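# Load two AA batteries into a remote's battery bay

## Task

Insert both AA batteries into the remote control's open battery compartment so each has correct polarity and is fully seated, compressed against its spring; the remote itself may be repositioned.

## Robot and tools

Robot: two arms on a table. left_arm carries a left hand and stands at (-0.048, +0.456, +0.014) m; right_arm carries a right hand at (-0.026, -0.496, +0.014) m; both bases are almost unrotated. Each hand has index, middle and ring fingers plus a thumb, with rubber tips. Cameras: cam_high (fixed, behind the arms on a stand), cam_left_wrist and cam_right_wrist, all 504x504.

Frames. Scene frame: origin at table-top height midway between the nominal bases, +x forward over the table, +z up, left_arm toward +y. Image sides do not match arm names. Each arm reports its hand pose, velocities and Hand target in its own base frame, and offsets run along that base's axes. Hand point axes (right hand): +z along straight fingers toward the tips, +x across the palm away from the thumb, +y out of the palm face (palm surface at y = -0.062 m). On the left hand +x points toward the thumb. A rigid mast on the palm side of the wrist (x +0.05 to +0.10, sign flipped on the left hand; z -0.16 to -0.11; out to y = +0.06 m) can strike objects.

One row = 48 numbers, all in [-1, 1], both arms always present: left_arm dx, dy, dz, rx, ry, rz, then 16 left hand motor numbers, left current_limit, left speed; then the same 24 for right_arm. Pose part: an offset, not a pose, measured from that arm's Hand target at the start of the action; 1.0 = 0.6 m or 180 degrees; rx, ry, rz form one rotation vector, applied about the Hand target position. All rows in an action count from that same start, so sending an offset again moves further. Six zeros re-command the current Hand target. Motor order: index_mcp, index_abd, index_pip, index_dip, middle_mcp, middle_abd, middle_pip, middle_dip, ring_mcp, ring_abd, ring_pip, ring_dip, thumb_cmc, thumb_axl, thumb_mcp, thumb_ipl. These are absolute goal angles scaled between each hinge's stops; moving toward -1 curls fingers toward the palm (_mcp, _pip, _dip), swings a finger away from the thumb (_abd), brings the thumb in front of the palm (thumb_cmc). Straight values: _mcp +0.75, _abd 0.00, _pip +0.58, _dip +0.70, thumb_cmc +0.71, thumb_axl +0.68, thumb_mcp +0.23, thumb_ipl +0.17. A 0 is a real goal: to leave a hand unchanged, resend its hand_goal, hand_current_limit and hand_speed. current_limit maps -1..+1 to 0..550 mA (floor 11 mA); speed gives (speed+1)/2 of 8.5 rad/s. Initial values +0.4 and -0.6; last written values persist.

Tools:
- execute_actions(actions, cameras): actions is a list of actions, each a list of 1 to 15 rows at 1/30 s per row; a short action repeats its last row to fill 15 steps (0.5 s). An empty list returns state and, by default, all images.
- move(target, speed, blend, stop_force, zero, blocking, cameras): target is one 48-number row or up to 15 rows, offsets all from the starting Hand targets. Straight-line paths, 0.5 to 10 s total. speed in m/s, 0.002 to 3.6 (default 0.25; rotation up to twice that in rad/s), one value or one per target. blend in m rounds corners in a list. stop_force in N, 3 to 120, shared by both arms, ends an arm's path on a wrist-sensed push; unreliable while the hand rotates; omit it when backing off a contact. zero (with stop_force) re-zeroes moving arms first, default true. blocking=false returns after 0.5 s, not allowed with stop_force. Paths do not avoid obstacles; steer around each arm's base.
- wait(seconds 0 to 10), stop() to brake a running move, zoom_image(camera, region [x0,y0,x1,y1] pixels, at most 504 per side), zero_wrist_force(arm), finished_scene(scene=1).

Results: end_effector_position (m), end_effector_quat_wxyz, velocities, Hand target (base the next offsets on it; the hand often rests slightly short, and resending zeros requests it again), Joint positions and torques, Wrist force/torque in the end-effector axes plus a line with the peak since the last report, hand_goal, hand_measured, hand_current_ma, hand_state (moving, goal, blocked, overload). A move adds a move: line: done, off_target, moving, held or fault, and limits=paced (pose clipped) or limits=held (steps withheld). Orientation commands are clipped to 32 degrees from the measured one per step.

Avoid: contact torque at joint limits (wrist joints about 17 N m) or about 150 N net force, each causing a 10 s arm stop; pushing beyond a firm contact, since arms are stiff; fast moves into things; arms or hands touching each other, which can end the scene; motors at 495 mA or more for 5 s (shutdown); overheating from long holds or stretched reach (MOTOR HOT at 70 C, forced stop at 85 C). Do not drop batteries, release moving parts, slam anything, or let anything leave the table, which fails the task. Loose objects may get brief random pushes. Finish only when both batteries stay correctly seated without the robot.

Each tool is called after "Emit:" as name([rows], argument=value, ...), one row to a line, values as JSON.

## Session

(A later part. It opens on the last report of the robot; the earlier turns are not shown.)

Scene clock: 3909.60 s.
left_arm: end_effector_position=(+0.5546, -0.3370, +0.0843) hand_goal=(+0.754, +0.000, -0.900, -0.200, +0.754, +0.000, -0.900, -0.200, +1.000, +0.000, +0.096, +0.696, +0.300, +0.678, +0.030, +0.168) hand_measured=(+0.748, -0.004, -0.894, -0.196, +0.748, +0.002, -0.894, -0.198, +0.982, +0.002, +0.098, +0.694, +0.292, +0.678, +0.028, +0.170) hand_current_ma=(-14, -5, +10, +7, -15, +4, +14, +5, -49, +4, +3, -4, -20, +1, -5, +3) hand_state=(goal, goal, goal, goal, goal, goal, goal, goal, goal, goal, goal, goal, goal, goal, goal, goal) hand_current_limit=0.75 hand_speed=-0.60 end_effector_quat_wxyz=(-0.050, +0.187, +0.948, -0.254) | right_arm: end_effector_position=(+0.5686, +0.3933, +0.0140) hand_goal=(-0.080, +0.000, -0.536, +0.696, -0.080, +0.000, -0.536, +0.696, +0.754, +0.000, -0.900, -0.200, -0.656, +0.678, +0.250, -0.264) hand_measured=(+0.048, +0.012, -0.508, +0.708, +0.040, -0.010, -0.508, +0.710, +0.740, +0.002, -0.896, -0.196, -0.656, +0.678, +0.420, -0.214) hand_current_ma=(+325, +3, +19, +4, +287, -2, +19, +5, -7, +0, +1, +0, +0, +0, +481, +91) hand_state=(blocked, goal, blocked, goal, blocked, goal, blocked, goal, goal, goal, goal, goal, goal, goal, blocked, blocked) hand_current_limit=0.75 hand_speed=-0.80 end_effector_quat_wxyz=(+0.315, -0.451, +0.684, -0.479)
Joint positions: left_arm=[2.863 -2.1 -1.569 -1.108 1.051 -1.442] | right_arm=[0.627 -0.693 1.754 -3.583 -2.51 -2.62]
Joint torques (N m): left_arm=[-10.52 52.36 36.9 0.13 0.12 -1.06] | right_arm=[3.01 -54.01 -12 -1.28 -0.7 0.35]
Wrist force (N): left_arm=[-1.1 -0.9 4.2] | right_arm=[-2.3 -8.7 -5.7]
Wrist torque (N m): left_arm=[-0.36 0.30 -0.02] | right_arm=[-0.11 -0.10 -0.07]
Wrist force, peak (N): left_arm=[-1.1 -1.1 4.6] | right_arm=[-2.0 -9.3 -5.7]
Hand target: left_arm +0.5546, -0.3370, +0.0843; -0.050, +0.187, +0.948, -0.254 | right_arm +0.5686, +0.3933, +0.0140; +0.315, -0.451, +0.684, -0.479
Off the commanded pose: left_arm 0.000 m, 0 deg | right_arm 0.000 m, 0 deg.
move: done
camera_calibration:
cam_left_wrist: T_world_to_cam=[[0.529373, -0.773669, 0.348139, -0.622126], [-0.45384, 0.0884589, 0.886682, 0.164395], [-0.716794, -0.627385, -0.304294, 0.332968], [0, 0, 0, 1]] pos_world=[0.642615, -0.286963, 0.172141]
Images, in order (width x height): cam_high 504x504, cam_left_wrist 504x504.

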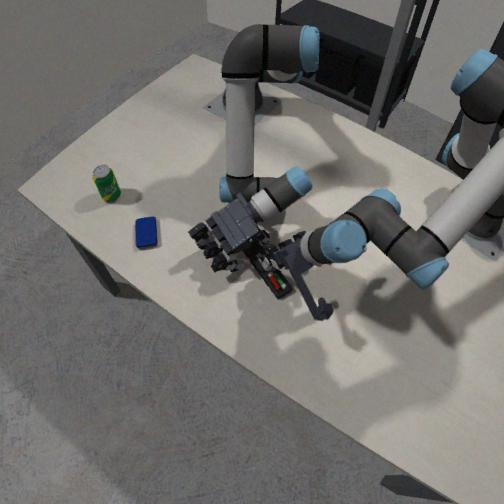

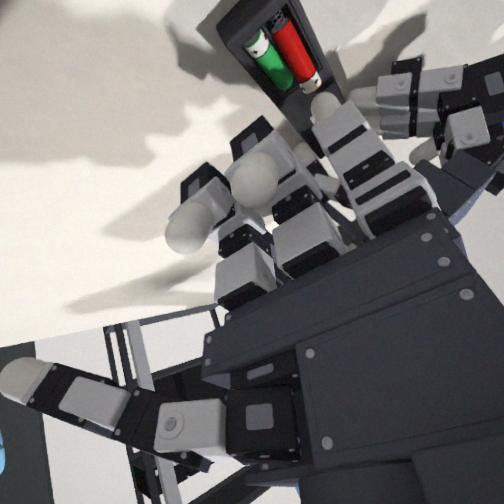

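Emit:
move(target=[0.0034,0.0130,0,0,0,0, 0.754,0,-0.9,-0.2, 0.754,0,-0.9,-0.2, 1.0,0,0.095,0.696, 0.3,0.678,0.03,0.168, 0.75,-0.6, 0,0,0,0,0,0,-0.08,0,-0.536,0.696,-0.08,0,-0.536,0.696,0.754,0,-0.9,-0.2,-0.657,0.678,0.25,-0.265,0.75,-0.8], speed=0.01, stop_force=3, cameras=["cam_left_wrist"])

Emit:
zoom_image(camera="cam_left_wrist", region=[240, 0, 350, 110])

Scene clock: 3916.57 s.
left_arm: end_effector_position=(+0.5567, -0.3291, +0.0843) hand_goal=(+0.754, +0.000, -0.900, -0.200, +0.754, +0.000, -0.900, -0.200, +1.000, +0.000, +0.096, +0.696, +0.300, +0.678, +0.030, +0.168) hand_measured=(+0.748, -0.004, -0.894, -0.196, +0.748, +0.002, -0.894, -0.198, +0.992, +0.002, +0.098, +0.696, +0.292, +0.678, +0.028, +0.170) hand_current_ma=(-14, -5, +10, +7, -15, +4, +14, +5, -20, +4, +3, -1, -20, +1, -5, +3) hand_state=(goal, goal, goal, goal, goal, goal, goal, goal, goal, goal, goal, goal, goal, goal, goal, goal) hand_current_limit=0.75 hand_speed=-0.60 end_effector_quat_wxyz=(-0.050, +0.187, +0.948, -0.254) | right_arm: end_effector_position=(+0.5686, +0.3933, +0.0140) hand_goal=(-0.080, +0.000, -0.536, +0.696, -0.080, +0.000, -0.536, +0.696, +0.754, +0.000, -0.900, -0.200, -0.656, +0.678, +0.250, -0.264) hand_measured=(+0.048, +0.012, -0.508, +0.708, +0.040, -0.010, -0.508, +0.710, +0.740, +0.002, -0.896, -0.196, -0.656, +0.678, +0.420, -0.214) hand_current_ma=(+325, +3, +19, +4, +287, -2, +19, +5, -7, +0, +1, +0, +0, +0, +481, +91) hand_state=(blocked, goal, blocked, goal, blocked, goal, blocked, goal, goal, goal, goal, goal, goal, goal, blocked, blocked) hand_current_limit=0.75 hand_speed=-0.80 end_effector_quat_wxyz=(+0.315, -0.451, +0.684, -0.479)
Joint positions: left_arm=[2.876 -2.096 -1.574 -1.114 1.051 -1.428] | right_arm=[0.627 -0.693 1.754 -3.583 -2.51 -2.62]
Joint torques (N m): left_arm=[-10.09 44.08 16.61 3.02 0.38 -1.13] | right_arm=[3.54 -54.57 -11.54 -1.35 -0.94 0.45]
Wrist force (N): left_arm=[-1.2 -1.0 4.2] | right_arm=[-2.1 -8.8 -5.7]
Wrist torque (N m): left_arm=[-0.33 0.32 -0.01] | right_arm=[-0.13 -0.13 -0.06]
Wrist force, peak (N): left_arm=[-1.1 -1.3 4.7] | right_arm=[-2.4 -9.1 -5.8]
Hand target: left_arm +0.5567, -0.3292, +0.0843; -0.050, +0.187, +0.948, -0.254 | right_arm +0.5686, +0.3933, +0.0140; +0.315, -0.451, +0.684, -0.479
Off the commanded pose: left_arm 0.000 m, 0 deg | right_arm 0.000 m, 0 deg.
move: done
camera_calibration:
cam_left_wrist: T_world_to_cam=[[0.529513, -0.773608, 0.34806, -0.617185], [-0.453715, 0.08841, 0.886751, 0.164543], [-0.716769, -0.627467, -0.304183, 0.339372], [0, 0, 0, 1]] pos_world=[0.644715, -0.279062, 0.172141]
Images, in order (width x height): cam_left_wrist 504x504.

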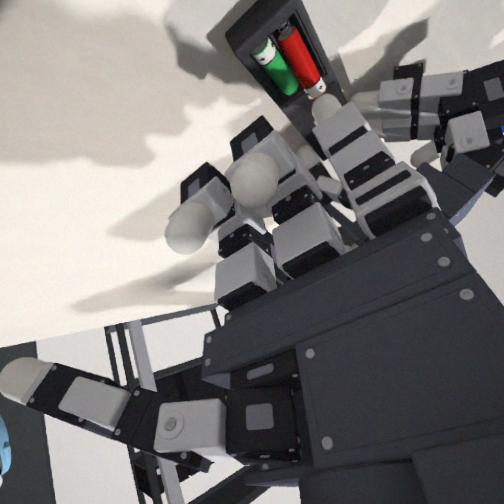

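Scaled by 4.582.

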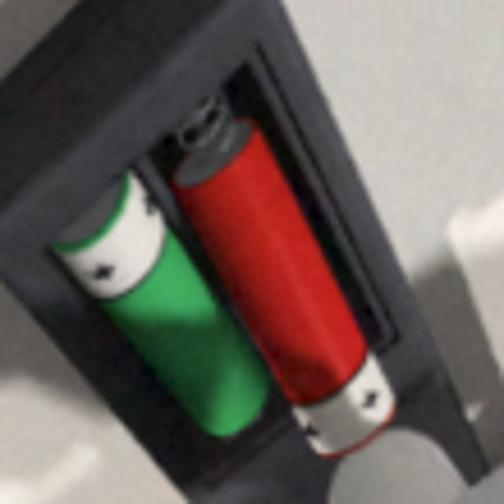

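Emit:
move(target=[0.0025,0.0062,0,0,0,0, 0.754,0,-0.9,-0.2, 0.754,0,-0.9,-0.2, 1.0,0,-0.01,0.62, 0.3,0.678,0.03,0.168, 0.75,-0.9, 0,0,0,0,0,0,-0.08,0,-0.536,0.696,-0.08,0,-0.536,0.696,0.754,0,-0.9,-0.2,-0.657,0.678,0.25,-0.265,0.75,-0.8], speed=0.01, stop_force=15, cameras=["cam_left_wrist","cam_high"])

Emit:
zoom_image(camera="cam_left_wrist", region=[240, 0, 350, 110])

Emit:
zoom_image(camera="cam_high", region=[262, 262, 292, 292])

Scene clock: 3927.03 s.
left_arm: end_effector_position=(+0.5582, -0.3254, +0.0843) hand_goal=(+0.754, +0.000, -0.900, -0.200, +0.754, +0.000, -0.900, -0.200, +1.000, +0.000, -0.010, +0.620, +0.300, +0.678, +0.030, +0.168) hand_measured=(+0.748, -0.004, -0.894, -0.196, +0.748, +0.002, -0.894, -0.198, +1.000, +0.002, +0.078, +0.658, +0.292, +0.678, +0.028, +0.170) hand_current_ma=(-14, -5, +10, +7, -15, +4, +14, +5, +1, +4, +329, +115, -20, +1, -5, +3) hand_state=(goal, goal, goal, goal, goal, goal, goal, goal, goal, goal, blocked, blocked, goal, goal, goal, goal) hand_current_limit=0.75 hand_speed=-0.90 end_effector_quat_wxyz=(-0.050, +0.187, +0.948, -0.254) | right_arm: end_effector_position=(+0.5686, +0.3933, +0.0140) hand_goal=(-0.080, +0.000, -0.536, +0.696, -0.080, +0.000, -0.536, +0.696, +0.754, +0.000, -0.900, -0.200, -0.656, +0.678, +0.250, -0.264) hand_measured=(+0.048, +0.012, -0.508, +0.708, +0.040, -0.010, -0.508, +0.710, +0.740, +0.002, -0.896, -0.196, -0.656, +0.678, +0.420, -0.214) hand_current_ma=(+325, +3, +19, +4, +287, -2, +19, +5, -7, +0, +1, +0, +0, +0, +481, +91) hand_state=(blocked, goal, blocked, goal, blocked, goal, blocked, goal, goal, goal, goal, goal, goal, goal, blocked, blocked) hand_current_limit=0.75 hand_speed=-0.80 end_effector_quat_wxyz=(+0.315, -0.451, +0.684, -0.479)
Joint positions: left_arm=[2.882 -2.095 -1.574 -1.118 1.052 -1.421] | right_arm=[0.627 -0.693 1.754 -3.583 -2.51 -2.62]
Joint torques (N m): left_arm=[-4.38 49.59 6.57 2.99 0.86 -1.19] | right_arm=[3.6 -54.84 -11.88 -1.39 -0.88 0.33]
Wrist force (N): left_arm=[-0.8 -6.7 5.0] | right_arm=[-2.4 -8.7 -5.6]
Wrist torque (N m): left_arm=[-0.13 0.39 0.34] | right_arm=[-0.13 -0.08 -0.10]
Wrist force, peak (N): left_arm=[-0.8 -6.8 5.1] | right_arm=[-2.2 -8.9 -5.9]
Hand target: left_arm +0.5582, -0.3255, +0.0843; -0.050, +0.187, +0.948, -0.254 | right_arm +0.5686, +0.3933, +0.0140; +0.315, -0.451, +0.684, -0.479
Off the commanded pose: left_arm 0.000 m, 0 deg | right_arm 0.000 m, 0 deg.
move: done
camera_calibration:
cam_left_wrist: T_world_to_cam=[[0.529513, -0.773608, 0.34806, -0.615117], [-0.453715, 0.08841, 0.886751, 0.164896], [-0.716769, -0.627467, -0.304183, 0.342768], [0, 0, 0, 1]] pos_world=[0.646215, -0.275362, 0.172141]
Images, in order (width x height): cam_high 504x504, cam_left_wrist 504x504.

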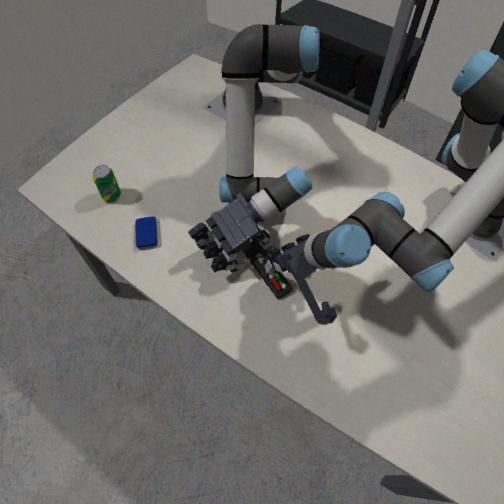

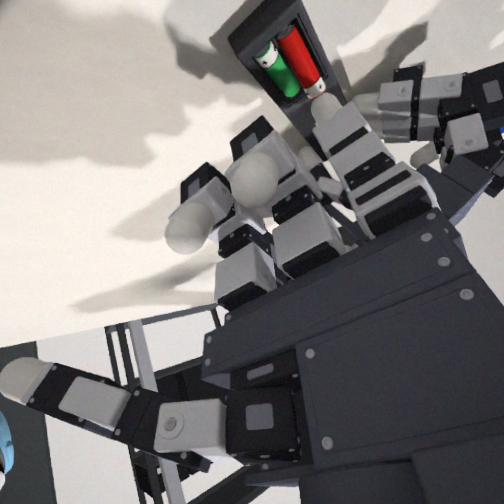

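Scaled by 4.582.

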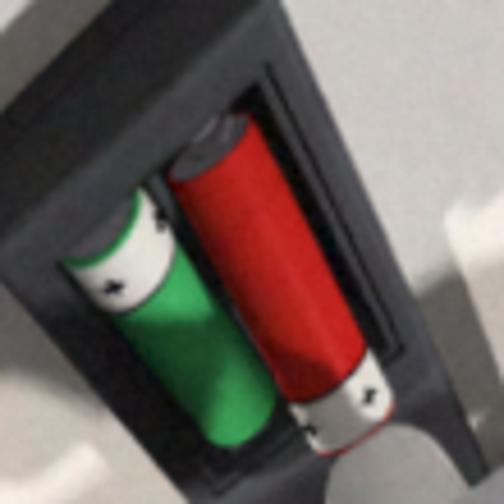

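Scaled by 16.800.

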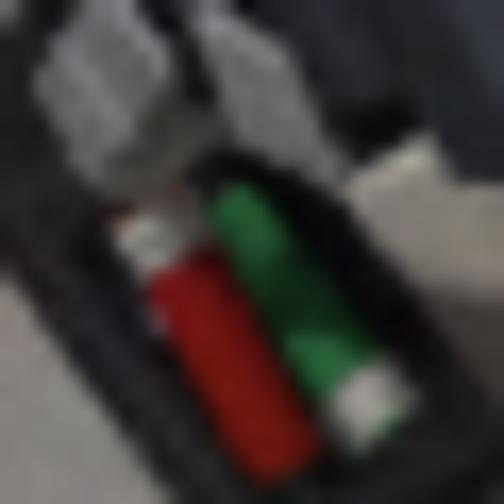

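Emit:
move(target=[0.0010,0.0024,-0.0083,0,0,0, 0.754,0,-0.9,-0.2, 0.754,0,-0.9,-0.2, 1.0,0,-0.04,0.60, 0.3,0.678,0.03,0.168, 0.75,-0.9, 0,0,0,0,0,0,-0.08,0,-0.536,0.696,-0.08,0,-0.536,0.696,0.754,0,-0.9,-0.2,-0.657,0.678,0.25,-0.265,0.75,-0.8], speed=0.01, stop_force=15, cameras=["cam_left_wrist","cam_high"])

Emit:
zoom_image(camera="cam_left_wrist", region=[240, 0, 350, 110])

Emit:
zoom_image(camera="cam_high", region=[262, 262, 292, 292])

Scene clock: 3932.30 s.
left_arm: end_effector_position=(+0.5588, -0.3240, +0.0792) hand_goal=(+0.754, +0.000, -0.900, -0.200, +0.754, +0.000, -0.900, -0.200, +1.000, +0.000, -0.040, +0.600, +0.300, +0.678, +0.030, +0.168) hand_measured=(+0.748, -0.004, -0.894, -0.196, +0.748, +0.002, -0.894, -0.198, +1.000, +0.004, +0.076, +0.656, +0.292, +0.678, +0.028, +0.170) hand_current_ma=(-14, -5, +10, +7, -15, +4, +14, +5, +1, +5, +459, +192, -20, +1, -5, +3) hand_state=(goal, goal, goal, goal, goal, goal, goal, goal, goal, goal, blocked, blocked, goal, goal, goal, goal) hand_current_limit=0.75 hand_speed=-0.90 end_effector_quat_wxyz=(-0.050, +0.187, +0.948, -0.254) | right_arm: end_effector_position=(+0.5686, +0.3933, +0.0140) hand_goal=(-0.080, +0.000, -0.536, +0.696, -0.080, +0.000, -0.536, +0.696, +0.754, +0.000, -0.900, -0.200, -0.656, +0.678, +0.250, -0.264) hand_measured=(+0.048, +0.012, -0.508, +0.708, +0.040, -0.010, -0.508, +0.710, +0.740, +0.002, -0.896, -0.196, -0.656, +0.678, +0.420, -0.214) hand_current_ma=(+325, +3, +19, +4, +287, -2, +19, +5, -7, +0, +1, +0, +0, +0, +481, +91) hand_state=(blocked, goal, blocked, goal, blocked, goal, blocked, goal, goal, goal, goal, goal, goal, goal, blocked, blocked) hand_current_limit=0.75 hand_speed=-0.80 end_effector_quat_wxyz=(+0.315, -0.451, +0.684, -0.479)
Joint positions: left_arm=[2.884 -2.1 -1.58 -1.109 1.052 -1.418] | right_arm=[0.627 -0.693 1.754 -3.583 -2.51 -2.62]
Joint torques (N m): left_arm=[6.23 48.09 19.72 0.24 1.32 -0.82] | right_arm=[3.28 -54.29 -11.45 -1.05 -0.71 0.46]
Wrist force (N): left_arm=[-0.8 -6.8 4.5] | right_arm=[-2.3 -8.9 -5.4]
Wrist torque (N m): left_arm=[-0.09 0.36 0.34] | right_arm=[-0.16 -0.10 -0.09]
Wrist force, peak (N): left_arm=[-0.8 -6.8 5.2] | right_arm=[-2.2 -9.1 -6.1]
Hand target: left_arm +0.5588, -0.3240, +0.0793; -0.050, +0.187, +0.948, -0.254 | right_arm +0.5686, +0.3933, +0.0140; +0.315, -0.451, +0.684, -0.479
Off the commanded pose: left_arm 0.000 m, 0 deg | right_arm 0.000 m, 0 deg.
move: done
camera_calibration:
cam_left_wrist: T_world_to_cam=[[0.52941, -0.773688, 0.348041, -0.612475], [-0.453688, 0.0884615, 0.886759, 0.169517], [-0.716863, -0.627361, -0.30418, 0.342543], [0, 0, 0, 1]] pos_world=[0.646714, -0.273963, 0.16704]
Images, in order (width x height): cam_high 504x504, cam_left_wrist 504x504.

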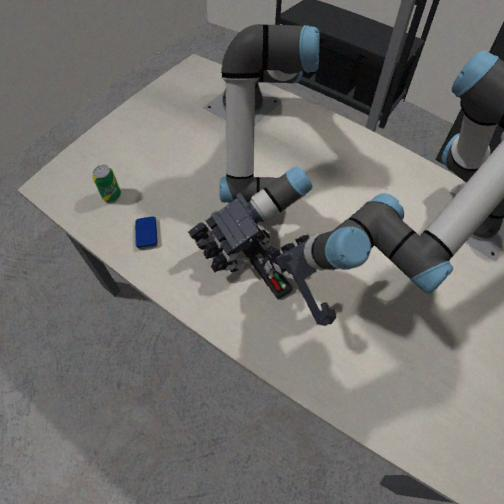

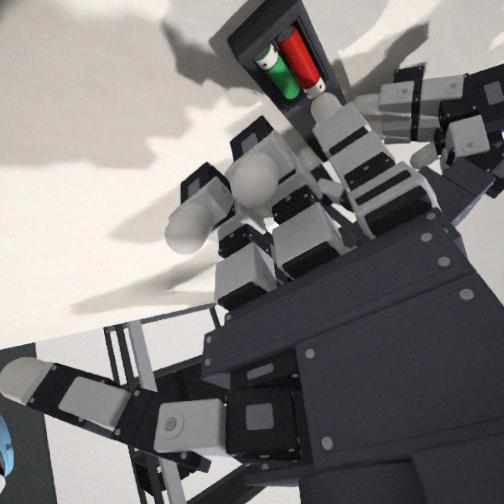

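Scaled by 4.582.

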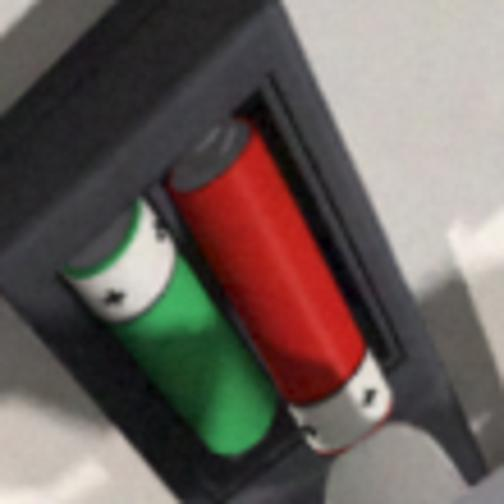

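Scaled by 16.800.

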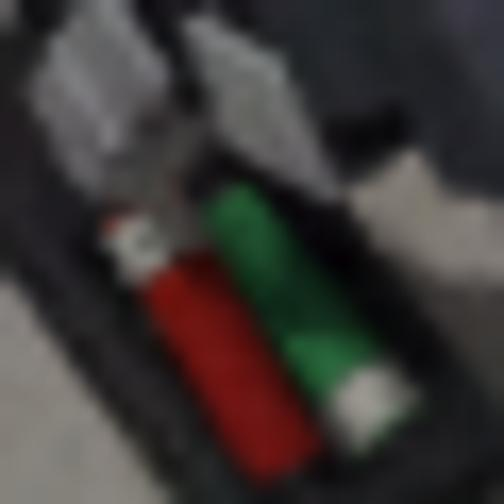

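Emit:
move(target=[0,0,-0.005,0,0,0, 0.754,0,-0.9,-0.2, 0.754,0,-0.9,-0.2, 1.0,0,-0.04,0.60, 0.3,0.678,0.03,0.168, 0.75,-0.9, 0,0,0,0,0,0,-0.08,0,-0.536,0.696,-0.08,0,-0.536,0.696,0.754,0,-0.9,-0.2,-0.657,0.678,0.25,-0.265,0.75,-0.8], speed=0.01, stop_force=15, cameras=["cam_left_wrist","cam_high"])

Emit:
zoom_image(camera="cam_left_wrist", region=[240, 0, 350, 110])

Emit:
zoom_image(camera="cam_high", region=[262, 262, 292, 292])

Scene clock: 3941.77 s.
left_arm: end_effector_position=(+0.5588, -0.3240, +0.0763) hand_goal=(+0.754, +0.000, -0.900, -0.200, +0.754, +0.000, -0.900, -0.200, +1.000, +0.000, -0.040, +0.600, +0.300, +0.678, +0.030, +0.168) hand_measured=(+0.748, -0.004, -0.894, -0.196, +0.748, +0.002, -0.894, -0.198, +1.000, +0.004, +0.072, +0.652, +0.292, +0.678, +0.028, +0.170) hand_current_ma=(-13, -5, +10, +7, -14, +4, +14, +5, +1, +8, +437, +174, -20, +1, -5, +3) hand_state=(goal, goal, goal, goal, goal, goal, goal, goal, goal, goal, blocked, blocked, goal, goal, goal, goal) hand_current_limit=0.75 hand_speed=-0.90 end_effector_quat_wxyz=(-0.050, +0.187, +0.948, -0.254) | right_arm: end_effector_position=(+0.5686, +0.3933, +0.0140) hand_goal=(-0.080, +0.000, -0.536, +0.696, -0.080, +0.000, -0.536, +0.696, +0.754, +0.000, -0.900, -0.200, -0.656, +0.678, +0.250, -0.264) hand_measured=(+0.048, +0.012, -0.508, +0.708, +0.040, -0.010, -0.508, +0.710, +0.740, +0.002, -0.896, -0.196, -0.656, +0.678, +0.420, -0.214) hand_current_ma=(+325, +3, +19, +4, +287, -2, +19, +5, -7, +0, +1, +0, +0, +0, +481, +91) hand_state=(blocked, goal, blocked, goal, blocked, goal, blocked, goal, goal, goal, goal, goal, goal, goal, blocked, blocked) hand_current_limit=0.75 hand_speed=-0.80 end_effector_quat_wxyz=(+0.315, -0.451, +0.684, -0.479)
Joint positions: left_arm=[2.884 -2.104 -1.583 -1.102 1.052 -1.418] | right_arm=[0.627 -0.693 1.754 -3.583 -2.51 -2.62]
Joint torques (N m): left_arm=[-7.26 41 14.85 0.14 0.97 -1.04] | right_arm=[3.61 -54.08 -11.48 -1.17 -0.74 0.37]
Wrist force (N): left_arm=[-1.0 -6.5 4.6] | right_arm=[-2.1 -8.7 -5.8]
Wrist torque (N m): left_arm=[-0.10 0.34 0.32] | right_arm=[-0.12 -0.12 -0.07]
Wrist force, peak (N): left_arm=[-0.7 -7.7 4.3] | right_arm=[-2.4 -9.1 -5.9]
Hand target: left_arm +0.5588, -0.3240, +0.0763; -0.050, +0.187, +0.948, -0.254 | right_arm +0.5686, +0.3933, +0.0140; +0.315, -0.451, +0.684, -0.479
Off the commanded pose: left_arm 0.000 m, 0 deg | right_arm 0.000 m, 0 deg.
move: done
camera_calibration:
cam_left_wrist: T_world_to_cam=[[0.529385, -0.773684, 0.348087, -0.611422], [-0.453715, 0.0885022, 0.886741, 0.172209], [-0.716864, -0.62736, -0.304181, 0.341631], [0, 0, 0, 1]] pos_world=[0.646714, -0.273963, 0.164041]
Images, in order (width x height): cam_high 504x504, cam_left_wrist 504x504.

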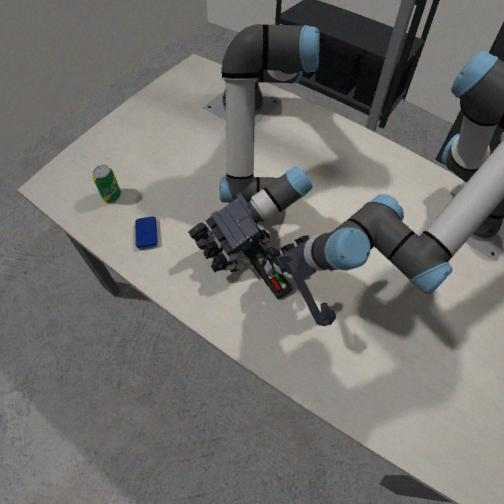

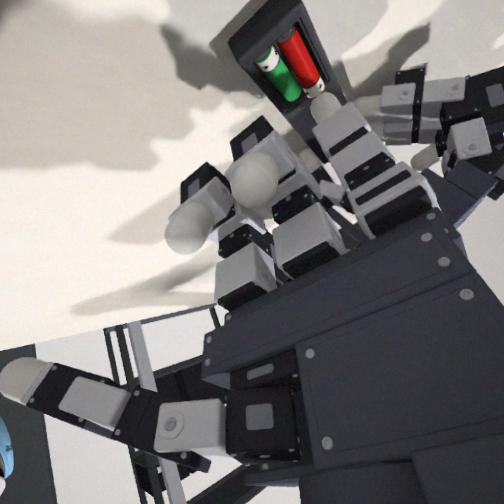

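Scaled by 4.582.

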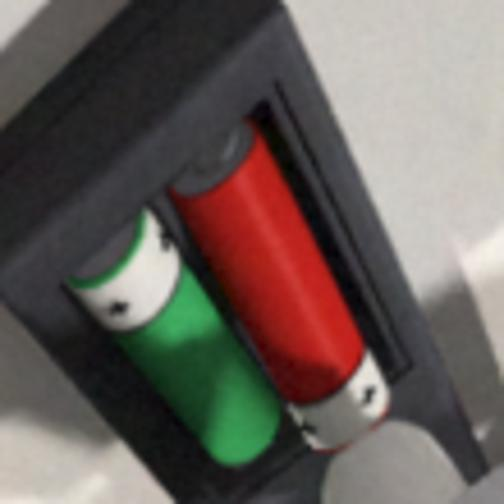

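Scaled by 16.800.

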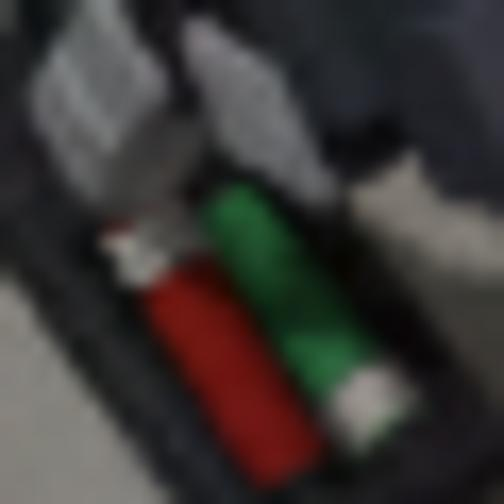

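Emit:
move(target=[0.0006,0.0015,-0.0033,0,0,0, 0.754,0,-0.9,-0.2, 0.754,0,-0.9,-0.2, 1.0,0,-0.05,0.59, 0.3,0.678,0.03,0.168, 0.75,-0.9, 0,0,0,0,0,0,-0.08,0,-0.536,0.696,-0.08,0,-0.536,0.696,0.754,0,-0.9,-0.2,-0.657,0.678,0.25,-0.265,0.75,-0.8], speed=0.01, stop_force=15, cameras=["cam_left_wrist","cam_high"])

Emit:
zoom_image(camera="cam_left_wrist", region=[240, 0, 350, 110])

Emit:
zoom_image(camera="cam_high", region=[262, 262, 292, 292])

Scene clock: 3952.37 s.
left_arm: end_effector_position=(+0.5592, -0.3231, +0.0743) hand_goal=(+0.754, +0.000, -0.900, -0.200, +0.754, +0.000, -0.900, -0.200, +1.000, +0.000, -0.050, +0.590, +0.300, +0.678, +0.030, +0.168) hand_measured=(+0.748, -0.004, -0.894, -0.196, +0.748, +0.002, -0.894, -0.198, +1.002, +0.004, +0.072, +0.650, +0.292, +0.678, +0.028, +0.170) hand_current_ma=(-13, -5, +10, +7, -14, +4, +14, +5, +2, +7, +481, +208, -20, +1, -5, +3) hand_state=(goal, goal, goal, goal, goal, goal, goal, goal, goal, goal, blocked, blocked, goal, goal, goal, goal) hand_current_limit=0.75 hand_speed=-0.90 end_effector_quat_wxyz=(-0.050, +0.187, +0.948, -0.254) | right_arm: end_effector_position=(+0.5686, +0.3933, +0.0140) hand_goal=(-0.080, +0.000, -0.536, +0.696, -0.080, +0.000, -0.536, +0.696, +0.754, +0.000, -0.900, -0.200, -0.656, +0.678, +0.250, -0.264) hand_measured=(+0.048, +0.016, -0.506, +0.708, +0.040, -0.010, -0.508, +0.710, +0.740, +0.002, -0.896, -0.196, -0.654, +0.678, +0.420, -0.214) hand_current_ma=(+322, +5, +21, +4, +286, -2, +19, +5, -7, +0, +1, +0, +0, +0, +481, +91) hand_state=(blocked, goal, blocked, goal, blocked, goal, blocked, goal, goal, goal, goal, goal, goal, goal, blocked, blocked) hand_current_limit=0.75 hand_speed=-0.80 end_effector_quat_wxyz=(+0.315, -0.451, +0.684, -0.479)
Joint positions: left_arm=[2.886 -2.106 -1.585 -1.099 1.052 -1.416] | right_arm=[0.627 -0.693 1.754 -3.583 -2.51 -2.62]
Joint torques (N m): left_arm=[10.87 36.34 11.67 1.72 2.19 -0.49] | right_arm=[3.68 -55.4 -12.41 -1 -0.81 0.53]
Wrist force (N): left_arm=[-1.0 -9.0 5.3] | right_arm=[-3.1 -6.7 -5.0]
Wrist torque (N m): left_arm=[-0.01 0.40 0.46] | right_arm=[0.05 -0.08 -0.08]
Wrist force, peak (N): left_arm=[-1.1 -9.1 5.4] | right_arm=[-2.3 -9.0 -6.0]
Hand target: left_arm +0.5591, -0.3231, +0.0743; -0.050, +0.187, +0.948, -0.254 | right_arm +0.5686, +0.3933, +0.0140; +0.315, -0.451, +0.684, -0.479
Off the commanded pose: left_arm 0.000 m, 0 deg | right_arm 0.000 m, 0 deg.
move: done
camera_calibration:
cam_left_wrist: T_world_to_cam=[[0.529357, -0.773666, 0.34817, -0.610266], [-0.453859, 0.0884862, 0.886669, 0.174096], [-0.716794, -0.627384, -0.304294, 0.341871], [0, 0, 0, 1]] pos_world=[0.647115, -0.273063, 0.162141]
Images, in order (width x height): cam_high 504x504, cam_left_wrist 504x504.

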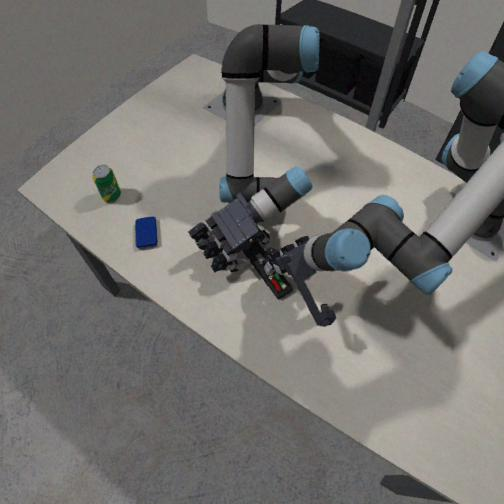

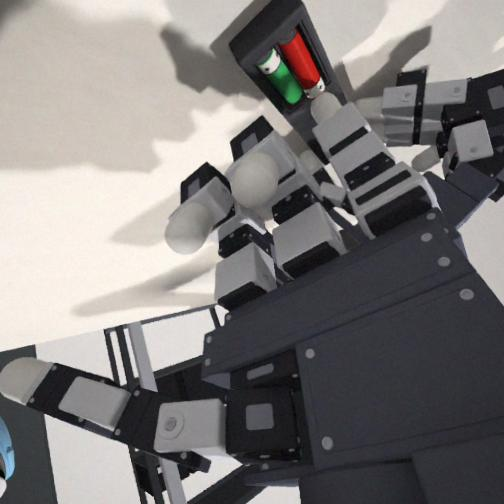

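Scaled by 4.582.

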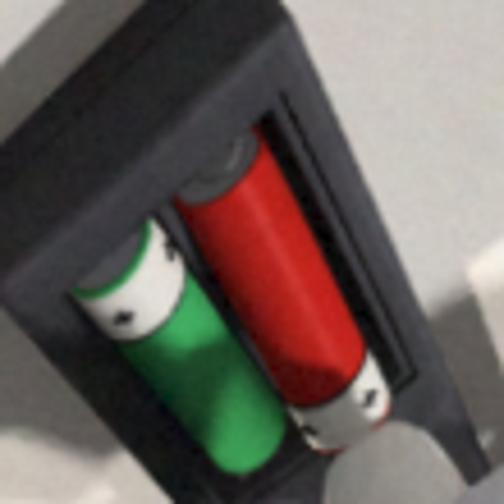

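Scaled by 16.800.

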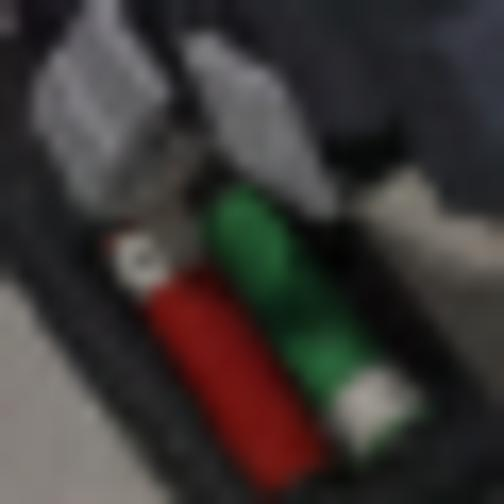

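Emit:
move([
  [0,0,0,0,0,0, 0.754,0,-0.9,-0.2, 0.754,0,-0.9,-0.2, 1.0,0,0.07,0.65, 0.3,0.678,0.03,0.168, 0.75,-0.9, 0,0,0,0,0,0,-0.08,0,-0.536,0.696,-0.08,0,-0.536,0.696,0.754,0,-0.9,-0.2,-0.657,0.678,0.25,-0.265,0.75,-0.8],
  [-0.0046,-0.0116,0,0,0,0, 0.754,0,-0.9,-0.2, 0.754,0,-0.9,-0.2, 1.0,0,0.07,0.65, 0.3,0.678,0.03,0.168, 0.75,-0.9, 0,0,0,0,0,0,-0.08,0,-0.536,0.696,-0.08,0,-0.536,0.696,0.754,0,-0.9,-0.2,-0.657,0.678,0.25,-0.265,0.75,-0.8],
  [-0.0046,-0.0116,0.0333,0,0,0, 0.754,0,-0.9,-0.2, 0.754,0,-0.9,-0.2, 1.0,0,0.095,0.696, 0.3,0.678,0.03,0.168, 0.75,-0.9, 0,0,0,0,0,0,-0.08,0,-0.536,0.696,-0.08,0,-0.536,0.696,0.754,0,-0.9,-0.2,-0.657,0.678,0.25,-0.265,0.75,-0.8],
], speed=0.02, cameras=["cam_left_wrist","cam_high"])

Emit:
zoom_image(camera="cam_left_wrist", region=[220, 0, 340, 120])

Emit:
zoom_image(camera="cam_high", region=[262, 262, 292, 292])

Scene clock: 3961.23 s.
left_arm: end_effector_position=(+0.5564, -0.3301, +0.0943) hand_goal=(+0.754, +0.000, -0.900, -0.200, +0.754, +0.000, -0.900, -0.200, +1.000, +0.000, +0.096, +0.696, +0.300, +0.678, +0.030, +0.168) hand_measured=(+0.748, -0.004, -0.894, -0.196, +0.748, +0.002, -0.894, -0.198, +0.996, +0.004, +0.092, +0.694, +0.292, +0.678, +0.028, +0.170) hand_current_ma=(-13, -5, +10, +7, -14, +4, +14, +5, -10, +5, -8, -4, -20, +1, -5, +3) hand_state=(goal, goal, goal, goal, goal, goal, goal, goal, goal, goal, goal, goal, goal, goal, goal, goal) hand_current_limit=0.75 hand_speed=-0.90 end_effector_quat_wxyz=(-0.050, +0.187, +0.948, -0.254) | right_arm: end_effector_position=(+0.5686, +0.3933, +0.0140) hand_goal=(-0.080, +0.000, -0.536, +0.696, -0.080, +0.000, -0.536, +0.696, +0.754, +0.000, -0.900, -0.200, -0.656, +0.678, +0.250, -0.264) hand_measured=(+0.048, +0.016, -0.506, +0.708, +0.040, -0.010, -0.508, +0.710, +0.740, +0.002, -0.896, -0.196, -0.654, +0.678, +0.420, -0.214) hand_current_ma=(+322, +5, +21, +4, +286, -2, +19, +5, -7, +0, +1, +0, +0, +0, +481, +91) hand_state=(blocked, goal, blocked, goal, blocked, goal, blocked, goal, goal, goal, goal, goal, goal, goal, blocked, blocked) hand_current_limit=0.75 hand_speed=-0.80 end_effector_quat_wxyz=(+0.315, -0.451, +0.684, -0.479)
Joint positions: left_arm=[2.874 -2.084 -1.563 -1.136 1.051 -1.429] | right_arm=[0.627 -0.693 1.754 -3.583 -2.51 -2.62]
Joint torques (N m): left_arm=[7.72 31.58 6.37 4.41 0.5 0.94] | right_arm=[4.23 -54.83 -12.06 -1.02 -0.65 0.27]
Wrist force (N): left_arm=[-1.1 -1.1 4.5] | right_arm=[-2.9 -7.0 -5.0]
Wrist torque (N m): left_arm=[-0.41 0.31 -0.01] | right_arm=[0.01 -0.10 -0.07]
Wrist force, peak (N): left_arm=[-1.1 -9.2 5.5] | right_arm=[-3.5 -7.2 -5.3]
Hand target: left_arm +0.5564, -0.3301, +0.0943; -0.050, +0.187, +0.948, -0.254 | right_arm +0.5686, +0.3933, +0.0140; +0.315, -0.451, +0.684, -0.479
Off the commanded pose: left_arm 0.000 m, 0 deg | right_arm 0.000 m, 0 deg.
move: done
camera_calibration:
cam_left_wrist: T_world_to_cam=[[0.529357, -0.773666, 0.34817, -0.621216], [-0.453859, 0.0884862, 0.886669, 0.155756], [-0.716794, -0.627384, -0.304294, 0.34163], [0, 0, 0, 1]] pos_world=[0.644415, -0.280063, 0.182141]
Images, in order (width x height): cam_high 504x504, cam_left_wrist 504x504.

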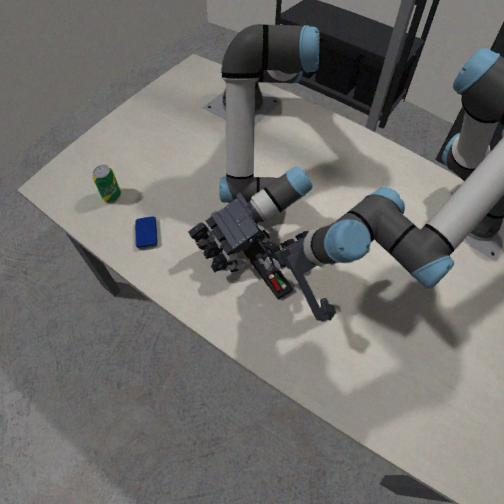

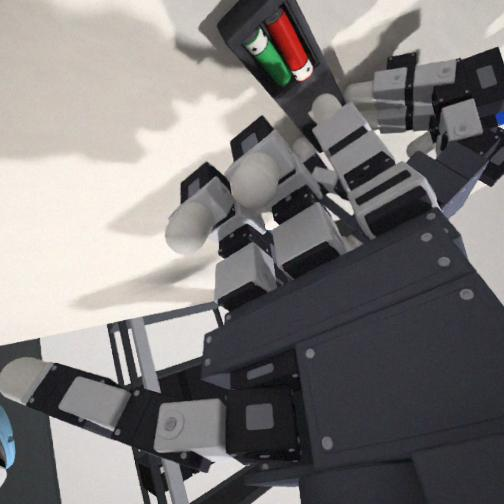

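Scaled by 4.200.

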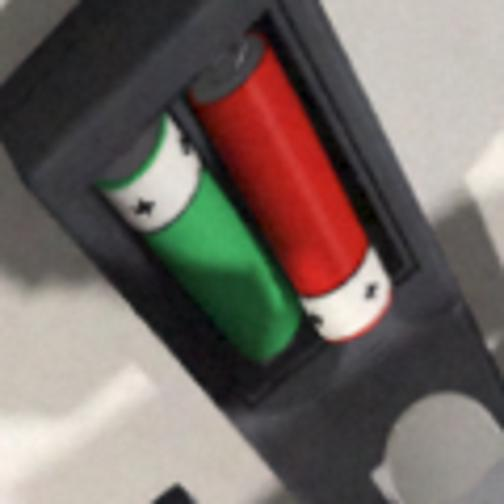

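Scaled by 16.800.

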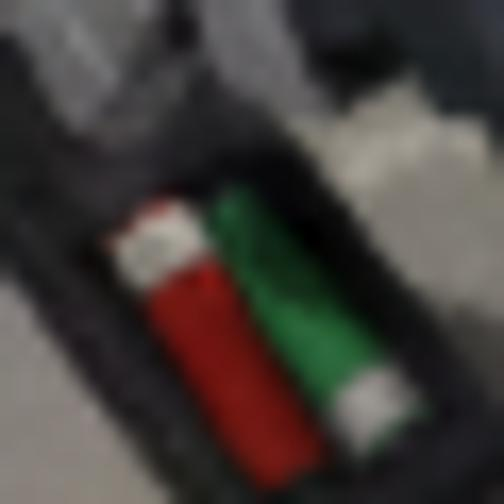

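Emit:
move([
  [0.0080,0.0291,0,0,0,0, 0.754,0,-0.9,-0.2, 0.754,0,-0.9,-0.2, 1.0,0,0.095,0.696, 0.3,0.678,0.03,0.168, 0.75,-0.6, 0,0,0,0,0,0,-0.08,0,-0.536,0.696,-0.08,0,-0.536,0.696,0.754,0,-0.9,-0.2,-0.657,0.678,0.25,-0.265,0.75,-0.8],
  [0.0080,0.0291,-0.0158,0,0,0, 0.754,0,-0.9,-0.2, 0.754,0,-0.9,-0.2, 1.0,0,0.095,0.696, 0.3,0.678,0.03,0.168, 0.75,-0.6, 0,0,0,0,0,0,-0.08,0,-0.536,0.696,-0.08,0,-0.536,0.696,0.754,0,-0.9,-0.2,-0.657,0.678,0.25,-0.265,0.75,-0.8],
], speed=0.02, stop_force=3, cameras=["cam_left_wrist","cam_high"])

Emit:
zoom_image(camera="cam_left_wrist", region=[240, 20, 350, 130])

Emit:
zoom_image(camera="cam_high", region=[262, 262, 292, 292])

Scene clock: 3977.10 s.
left_arm: end_effector_position=(+0.5612, -0.3126, +0.0848) hand_goal=(+0.754, +0.000, -0.900, -0.200, +0.754, +0.000, -0.900, -0.200, +1.000, +0.000, +0.096, +0.696, +0.300, +0.678, +0.030, +0.168) hand_measured=(+0.748, -0.004, -0.894, -0.196, +0.748, +0.002, -0.894, -0.198, +0.994, +0.004, +0.092, +0.694, +0.292, +0.678, +0.028, +0.170) hand_current_ma=(-13, -5, +10, +7, -14, +4, +14, +5, -11, +5, -8, -4, -20, +1, -5, +3) hand_state=(goal, goal, goal, goal, goal, goal, goal, goal, goal, goal, goal, goal, goal, goal, goal, goal) hand_current_limit=0.75 hand_speed=-0.60 end_effector_quat_wxyz=(-0.050, +0.187, +0.948, -0.254) | right_arm: end_effector_position=(+0.5686, +0.3933, +0.0140) hand_goal=(-0.080, +0.000, -0.536, +0.696, -0.080, +0.000, -0.536, +0.696, +0.754, +0.000, -0.900, -0.200, -0.656, +0.678, +0.250, -0.264) hand_measured=(+0.048, +0.016, -0.506, +0.708, +0.040, -0.010, -0.508, +0.710, +0.740, +0.002, -0.896, -0.196, -0.654, +0.678, +0.420, -0.214) hand_current_ma=(+322, +5, +21, +4, +286, -2, +19, +5, -7, +0, +1, +0, +0, +0, +481, +91) hand_state=(blocked, goal, blocked, goal, blocked, goal, blocked, goal, goal, goal, goal, goal, goal, goal, blocked, blocked) hand_current_limit=0.75 hand_speed=-0.80 end_effector_quat_wxyz=(+0.315, -0.451, +0.684, -0.479)
Joint positions: left_arm=[2.902 -2.087 -1.582 -1.13 1.054 -1.397] | right_arm=[0.627 -0.693 1.754 -3.583 -2.51 -2.62]
Joint torques (N m): left_arm=[-9.73 51.93 37.61 0.17 -1.85 -1.33] | right_arm=[3.49 -54.43 -11.08 -1.22 -0.77 0.36]
Wrist force (N): left_arm=[-1.2 -0.9 4.5] | right_arm=[-2.9 -7.2 -5.3]
Wrist torque (N m): left_arm=[-0.40 0.32 -0.02] | right_arm=[-0.01 -0.09 -0.08]
Wrist force, peak (N): left_arm=[-1.2 -1.1 4.6] | right_arm=[-3.1 -7.2 -5.7]
Hand target: left_arm +0.5612, -0.3126, +0.0848; -0.050, +0.187, +0.948, -0.254 | right_arm +0.5686, +0.3933, +0.0140; +0.315, -0.451, +0.684, -0.479
Off the commanded pose: left_arm 0.000 m, 0 deg | right_arm 0.000 m, 0 deg.
move: done
camera_calibration:
cam_left_wrist: T_world_to_cam=[[0.529373, -0.773669, 0.348139, -0.606916], [-0.45384, 0.0884589, 0.886682, 0.164788], [-0.716794, -0.627385, -0.304294, 0.353159], [0, 0, 0, 1]] pos_world=[0.649215, -0.262563, 0.172641]
Images, in order (width x height): cam_high 504x504, cam_left_wrist 504x504.

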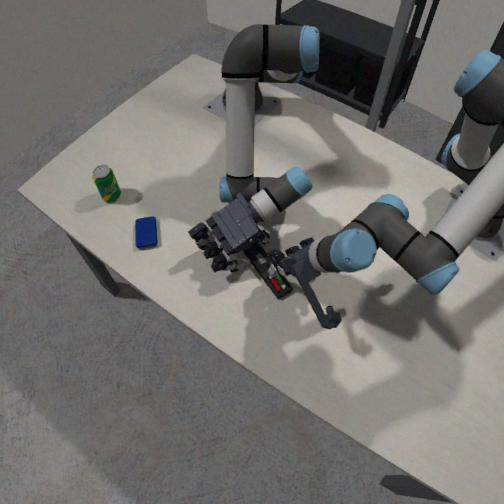

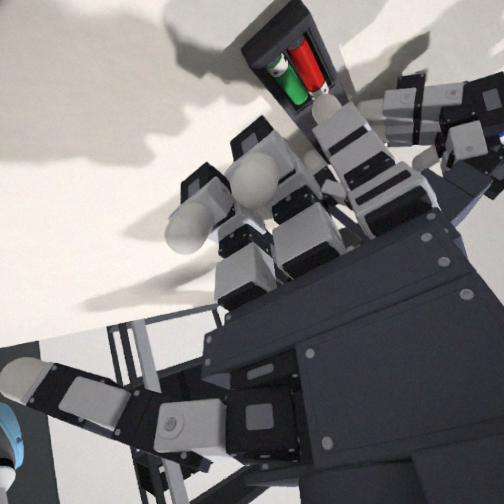

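Scaled by 4.582.

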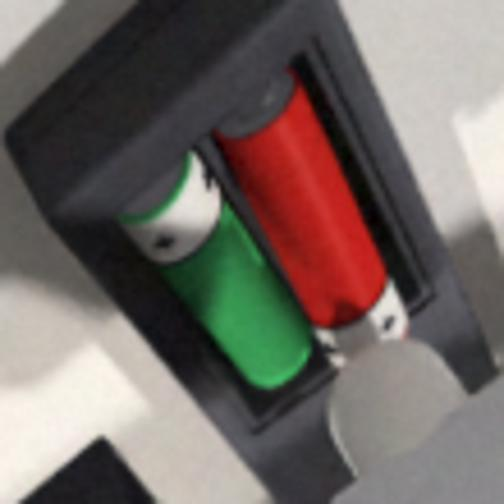

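Scaled by 16.800.

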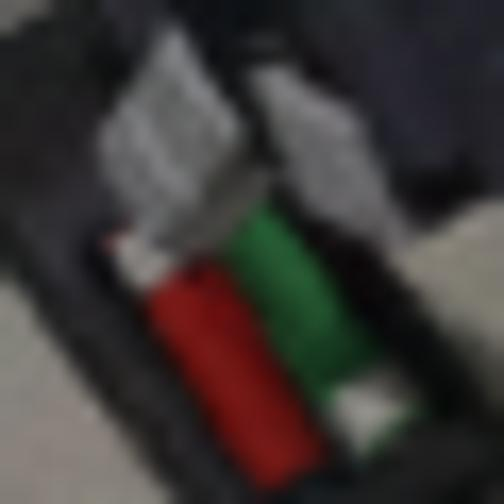

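Emit:
move(target=[0,0,-0.0133,0,0,0, 0.754,0,-0.9,-0.2, 0.754,0,-0.9,-0.2, 1.0,0,0.095,0.696, 0.3,0.678,0.03,0.168, 0.75,-0.6, 0,0,0,0,0,0,-0.08,0,-0.536,0.696,-0.08,0,-0.536,0.696,0.754,0,-0.9,-0.2,-0.657,0.678,0.25,-0.265,0.75,-0.8], speed=0.01, stop_force=4, cameras=["cam_left_wrist","cam_high"])

Emit:
zoom_image(camera="cam_left_wrist", region=[240, 20, 350, 130])

Emit:
zoom_image(camera="cam_high", region=[262, 262, 292, 292])

Scene clock: 3981.90 s.
left_arm: end_effector_position=(+0.5612, -0.3126, +0.0811) hand_goal=(+0.754, +0.000, -0.900, -0.200, +0.754, +0.000, -0.900, -0.200, +1.000, +0.000, +0.096, +0.696, +0.300, +0.678, +0.030, +0.168) hand_measured=(+0.748, -0.004, -0.894, -0.196, +0.748, +0.002, -0.894, -0.198, +1.000, +0.014, +0.088, +0.692, +0.292, +0.678, +0.028, +0.170) hand_current_ma=(-13, -5, +10, +7, -14, +4, +14, +5, -1, +31, -17, -6, -20, +1, -5, +3) hand_state=(goal, goal, goal, goal, goal, goal, goal, goal, goal, goal, goal, goal, goal, goal, goal, goal) hand_current_limit=0.75 hand_speed=-0.60 end_effector_quat_wxyz=(-0.050, +0.187, +0.948, -0.254) | right_arm: end_effector_position=(+0.5686, +0.3933, +0.0140) hand_goal=(-0.080, +0.000, -0.536, +0.696, -0.080, +0.000, -0.536, +0.696, +0.754, +0.000, -0.900, -0.200, -0.656, +0.678, +0.250, -0.264) hand_measured=(+0.048, +0.016, -0.506, +0.708, +0.040, -0.010, -0.508, +0.710, +0.740, +0.002, -0.896, -0.196, -0.654, +0.678, +0.420, -0.214) hand_current_ma=(+322, +5, +21, +4, +286, -2, +19, +5, -7, +0, +1, +0, +0, +0, +481, +91) hand_state=(blocked, goal, blocked, goal, blocked, goal, blocked, goal, goal, goal, goal, goal, goal, goal, blocked, blocked) hand_current_limit=0.75 hand_speed=-0.80 end_effector_quat_wxyz=(+0.315, -0.451, +0.684, -0.479)
Joint positions: left_arm=[2.902 -2.091 -1.586 -1.121 1.054 -1.397] | right_arm=[0.627 -0.693 1.754 -3.583 -2.51 -2.62]
Joint torques (N m): left_arm=[-9.44 51.15 36.29 0.46 -1.78 0.03] | right_arm=[3.33 -54.35 -11.98 -1.04 -0.58 0.32]
Wrist force (N): left_arm=[-0.6 -1.5 2.6] | right_arm=[-1.5 -6.9 -5.1]
Wrist torque (N m): left_arm=[-0.27 0.25 0.05] | right_arm=[0.04 -0.19 -0.08]
Wrist force, peak (N): left_arm=[-1.4 -0.9 4.7] | right_arm=[-3.1 -7.5 -5.5]
Hand target: left_arm +0.5612, -0.3126, +0.0811; -0.050, +0.187, +0.948, -0.254 (not the last commanded pose) | right_arm +0.5686, +0.3933, +0.0140; +0.315, -0.451, +0.684, -0.479
Off the commanded pose: left_arm 0.004 m, 0 deg | right_arm 0.000 m, 0 deg.
move: contact (left_arm)
camera_calibration:
cam_left_wrist: T_world_to_cam=[[0.529387, -0.773613, 0.348241, -0.60564], [-0.453893, 0.0885232, 0.886648, 0.168125], [-0.71675, -0.627444, -0.304274, 0.351986], [0, 0, 0, 1]] pos_world=[0.649215, -0.262563, 0.168941]
Images, in order (width x height): cam_high 504x504, cam_left_wrist 504x504.

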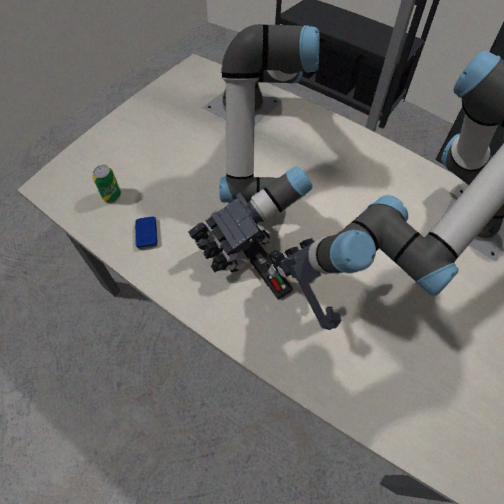

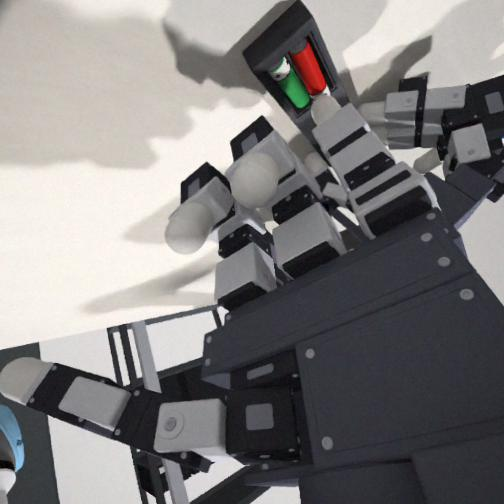

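Scaled by 4.582.

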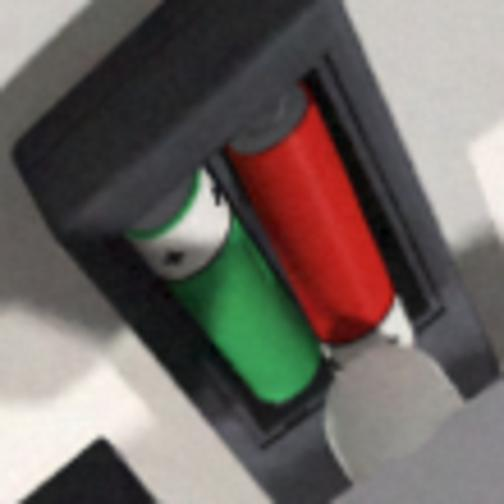

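Scaled by 16.800.

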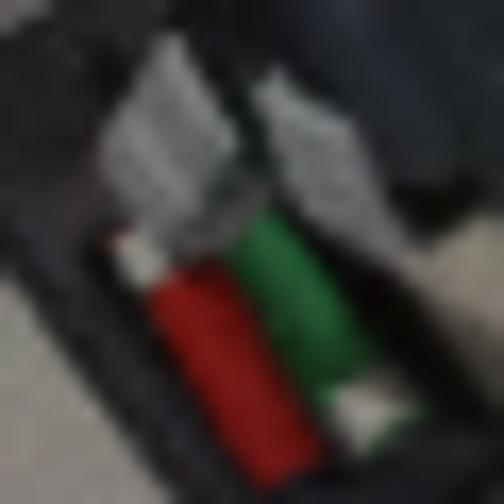

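Emit:
move([
  [0.0026,-0.0010,0.0045,0,0,0, 0.754,0,-0.9,-0.2, 0.754,0,-0.9,-0.2, 1.0,0,0.095,0.696, 0.3,0.678,0.03,0.168, 0.75,-0.6, 0,0,0,0,0,0,-0.08,0,-0.536,0.696,-0.08,0,-0.536,0.696,0.754,0,-0.9,-0.2,-0.657,0.678,0.25,-0.265,0.75,-0.8],
  [0.0053,-0.0021,0.0045,0,0,0, 0.754,0,-0.9,-0.2, 0.754,0,-0.9,-0.2, 1.0,0,0.095,0.696, 0.3,0.678,0.03,0.168, 0.75,-0.6, 0,0,0,0,0,0,-0.08,0,-0.536,0.696,-0.08,0,-0.536,0.696,0.754,0,-0.9,-0.2,-0.657,0.678,0.25,-0.265,0.75,-0.8],
  [0.0053,-0.0021,-0.015,0,0,0, 0.754,0,-0.9,-0.2, 0.754,0,-0.9,-0.2, 1.0,0,0.095,0.696, 0.3,0.678,0.03,0.168, 0.75,-0.6, 0,0,0,0,0,0,-0.08,0,-0.536,0.696,-0.08,0,-0.536,0.696,0.754,0,-0.9,-0.2,-0.657,0.678,0.25,-0.265,0.75,-0.8],
], speed=0.01, stop_force=6, cameras=["cam_left_wrist","cam_high"])

Emit:
zoom_image(camera="cam_left_wrist", region=[240, 20, 350, 130])

Emit:
zoom_image(camera="cam_high", region=[262, 262, 292, 292])

Scene clock: 3993.77 s.
left_arm: end_effector_position=(+0.5645, -0.3139, +0.0808) hand_goal=(+0.754, +0.000, -0.900, -0.200, +0.754, +0.000, -0.900, -0.200, +1.000, +0.000, +0.096, +0.696, +0.300, +0.678, +0.030, +0.168) hand_measured=(+0.748, -0.004, -0.894, -0.196, +0.748, +0.002, -0.894, -0.198, +1.000, +0.014, +0.088, +0.692, +0.292, +0.678, +0.028, +0.170) hand_current_ma=(-13, -5, +10, +7, -14, +4, +14, +5, +0, +28, -19, -8, -20, +1, -5, +3) hand_state=(goal, goal, goal, goal, goal, goal, goal, goal, goal, goal, goal, goal, goal, goal, goal, goal) hand_current_limit=0.75 hand_speed=-0.60 end_effector_quat_wxyz=(-0.050, +0.187, +0.948, -0.254) | right_arm: end_effector_position=(+0.5686, +0.3933, +0.0140) hand_goal=(-0.080, +0.000, -0.536, +0.696, -0.080, +0.000, -0.536, +0.696, +0.754, +0.000, -0.900, -0.200, -0.656, +0.678, +0.250, -0.264) hand_measured=(+0.048, +0.016, -0.506, +0.708, +0.040, -0.010, -0.508, +0.710, +0.740, +0.002, -0.896, -0.196, -0.654, +0.678, +0.420, -0.214) hand_current_ma=(+322, +5, +21, +4, +286, -2, +19, +5, -7, +0, +1, +0, +0, +0, +481, +91) hand_state=(blocked, goal, blocked, goal, blocked, goal, blocked, goal, goal, goal, goal, goal, goal, goal, blocked, blocked) hand_current_limit=0.75 hand_speed=-0.80 end_effector_quat_wxyz=(+0.315, -0.451, +0.684, -0.479)
Joint positions: left_arm=[2.901 -2.099 -1.575 -1.124 1.053 -1.398] | right_arm=[0.627 -0.693 1.754 -3.583 -2.51 -2.62]
Joint torques (N m): left_arm=[-9.92 47.39 34.1 -0.02 -1.78 -0.6] | right_arm=[4.27 -54.69 -10.51 -0.97 -0.62 0.38]
Wrist force (N): left_arm=[-0.4 -2.6 -2.6] | right_arm=[-1.7 -7.1 -5.4]
Wrist torque (N m): left_arm=[0.23 -0.05 0.14] | right_arm=[0.03 -0.15 -0.10]
Wrist force, peak (N): left_arm=[-0.3 -4.5 -6.6] | right_arm=[-1.9 -7.3 -5.5]
Hand target: left_arm +0.5645, -0.3139, +0.0808; -0.050, +0.187, +0.948, -0.254 (not the last commanded pose) | right_arm +0.5686, +0.3933, +0.0140; +0.315, -0.451, +0.684, -0.479
Off the commanded pose: left_arm 0.009 m, 0 deg | right_arm 0.000 m, 0 deg.
move: contact (left_arm); path passed 2 of 3 targets
camera_calibration:
cam_left_wrist: T_world_to_cam=[[0.529273, -0.773607, 0.348428, -0.608191], [-0.454167, 0.0885523, 0.886505, 0.17017], [-0.71666, -0.627448, -0.304479, 0.353348], [0, 0, 0, 1]] pos_world=[0.652415, -0.263863, 0.168641]
Images, in order (width x height): cam_high 504x504, cam_left_wrist 504x504.

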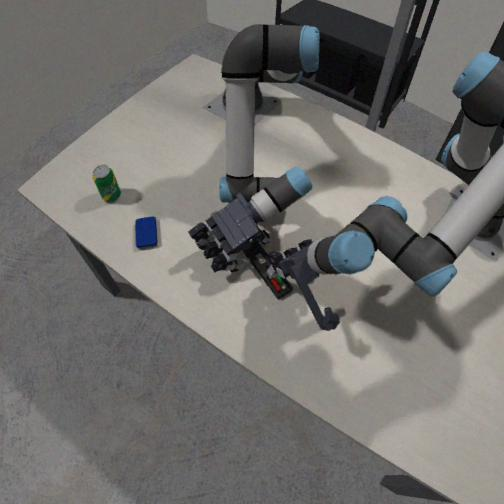

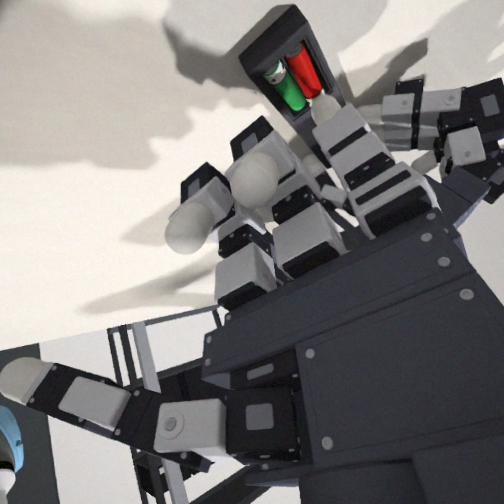

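Scaled by 4.582.

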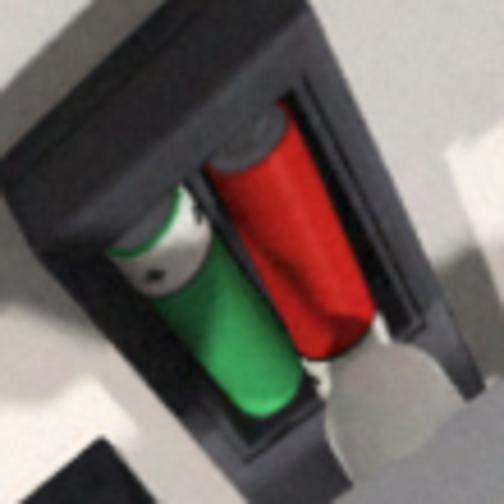

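Scaled by 16.800.

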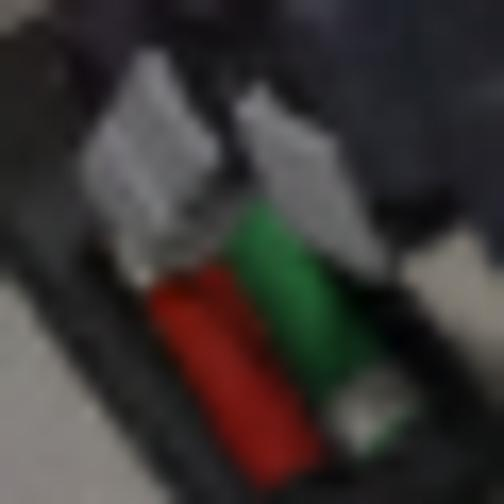

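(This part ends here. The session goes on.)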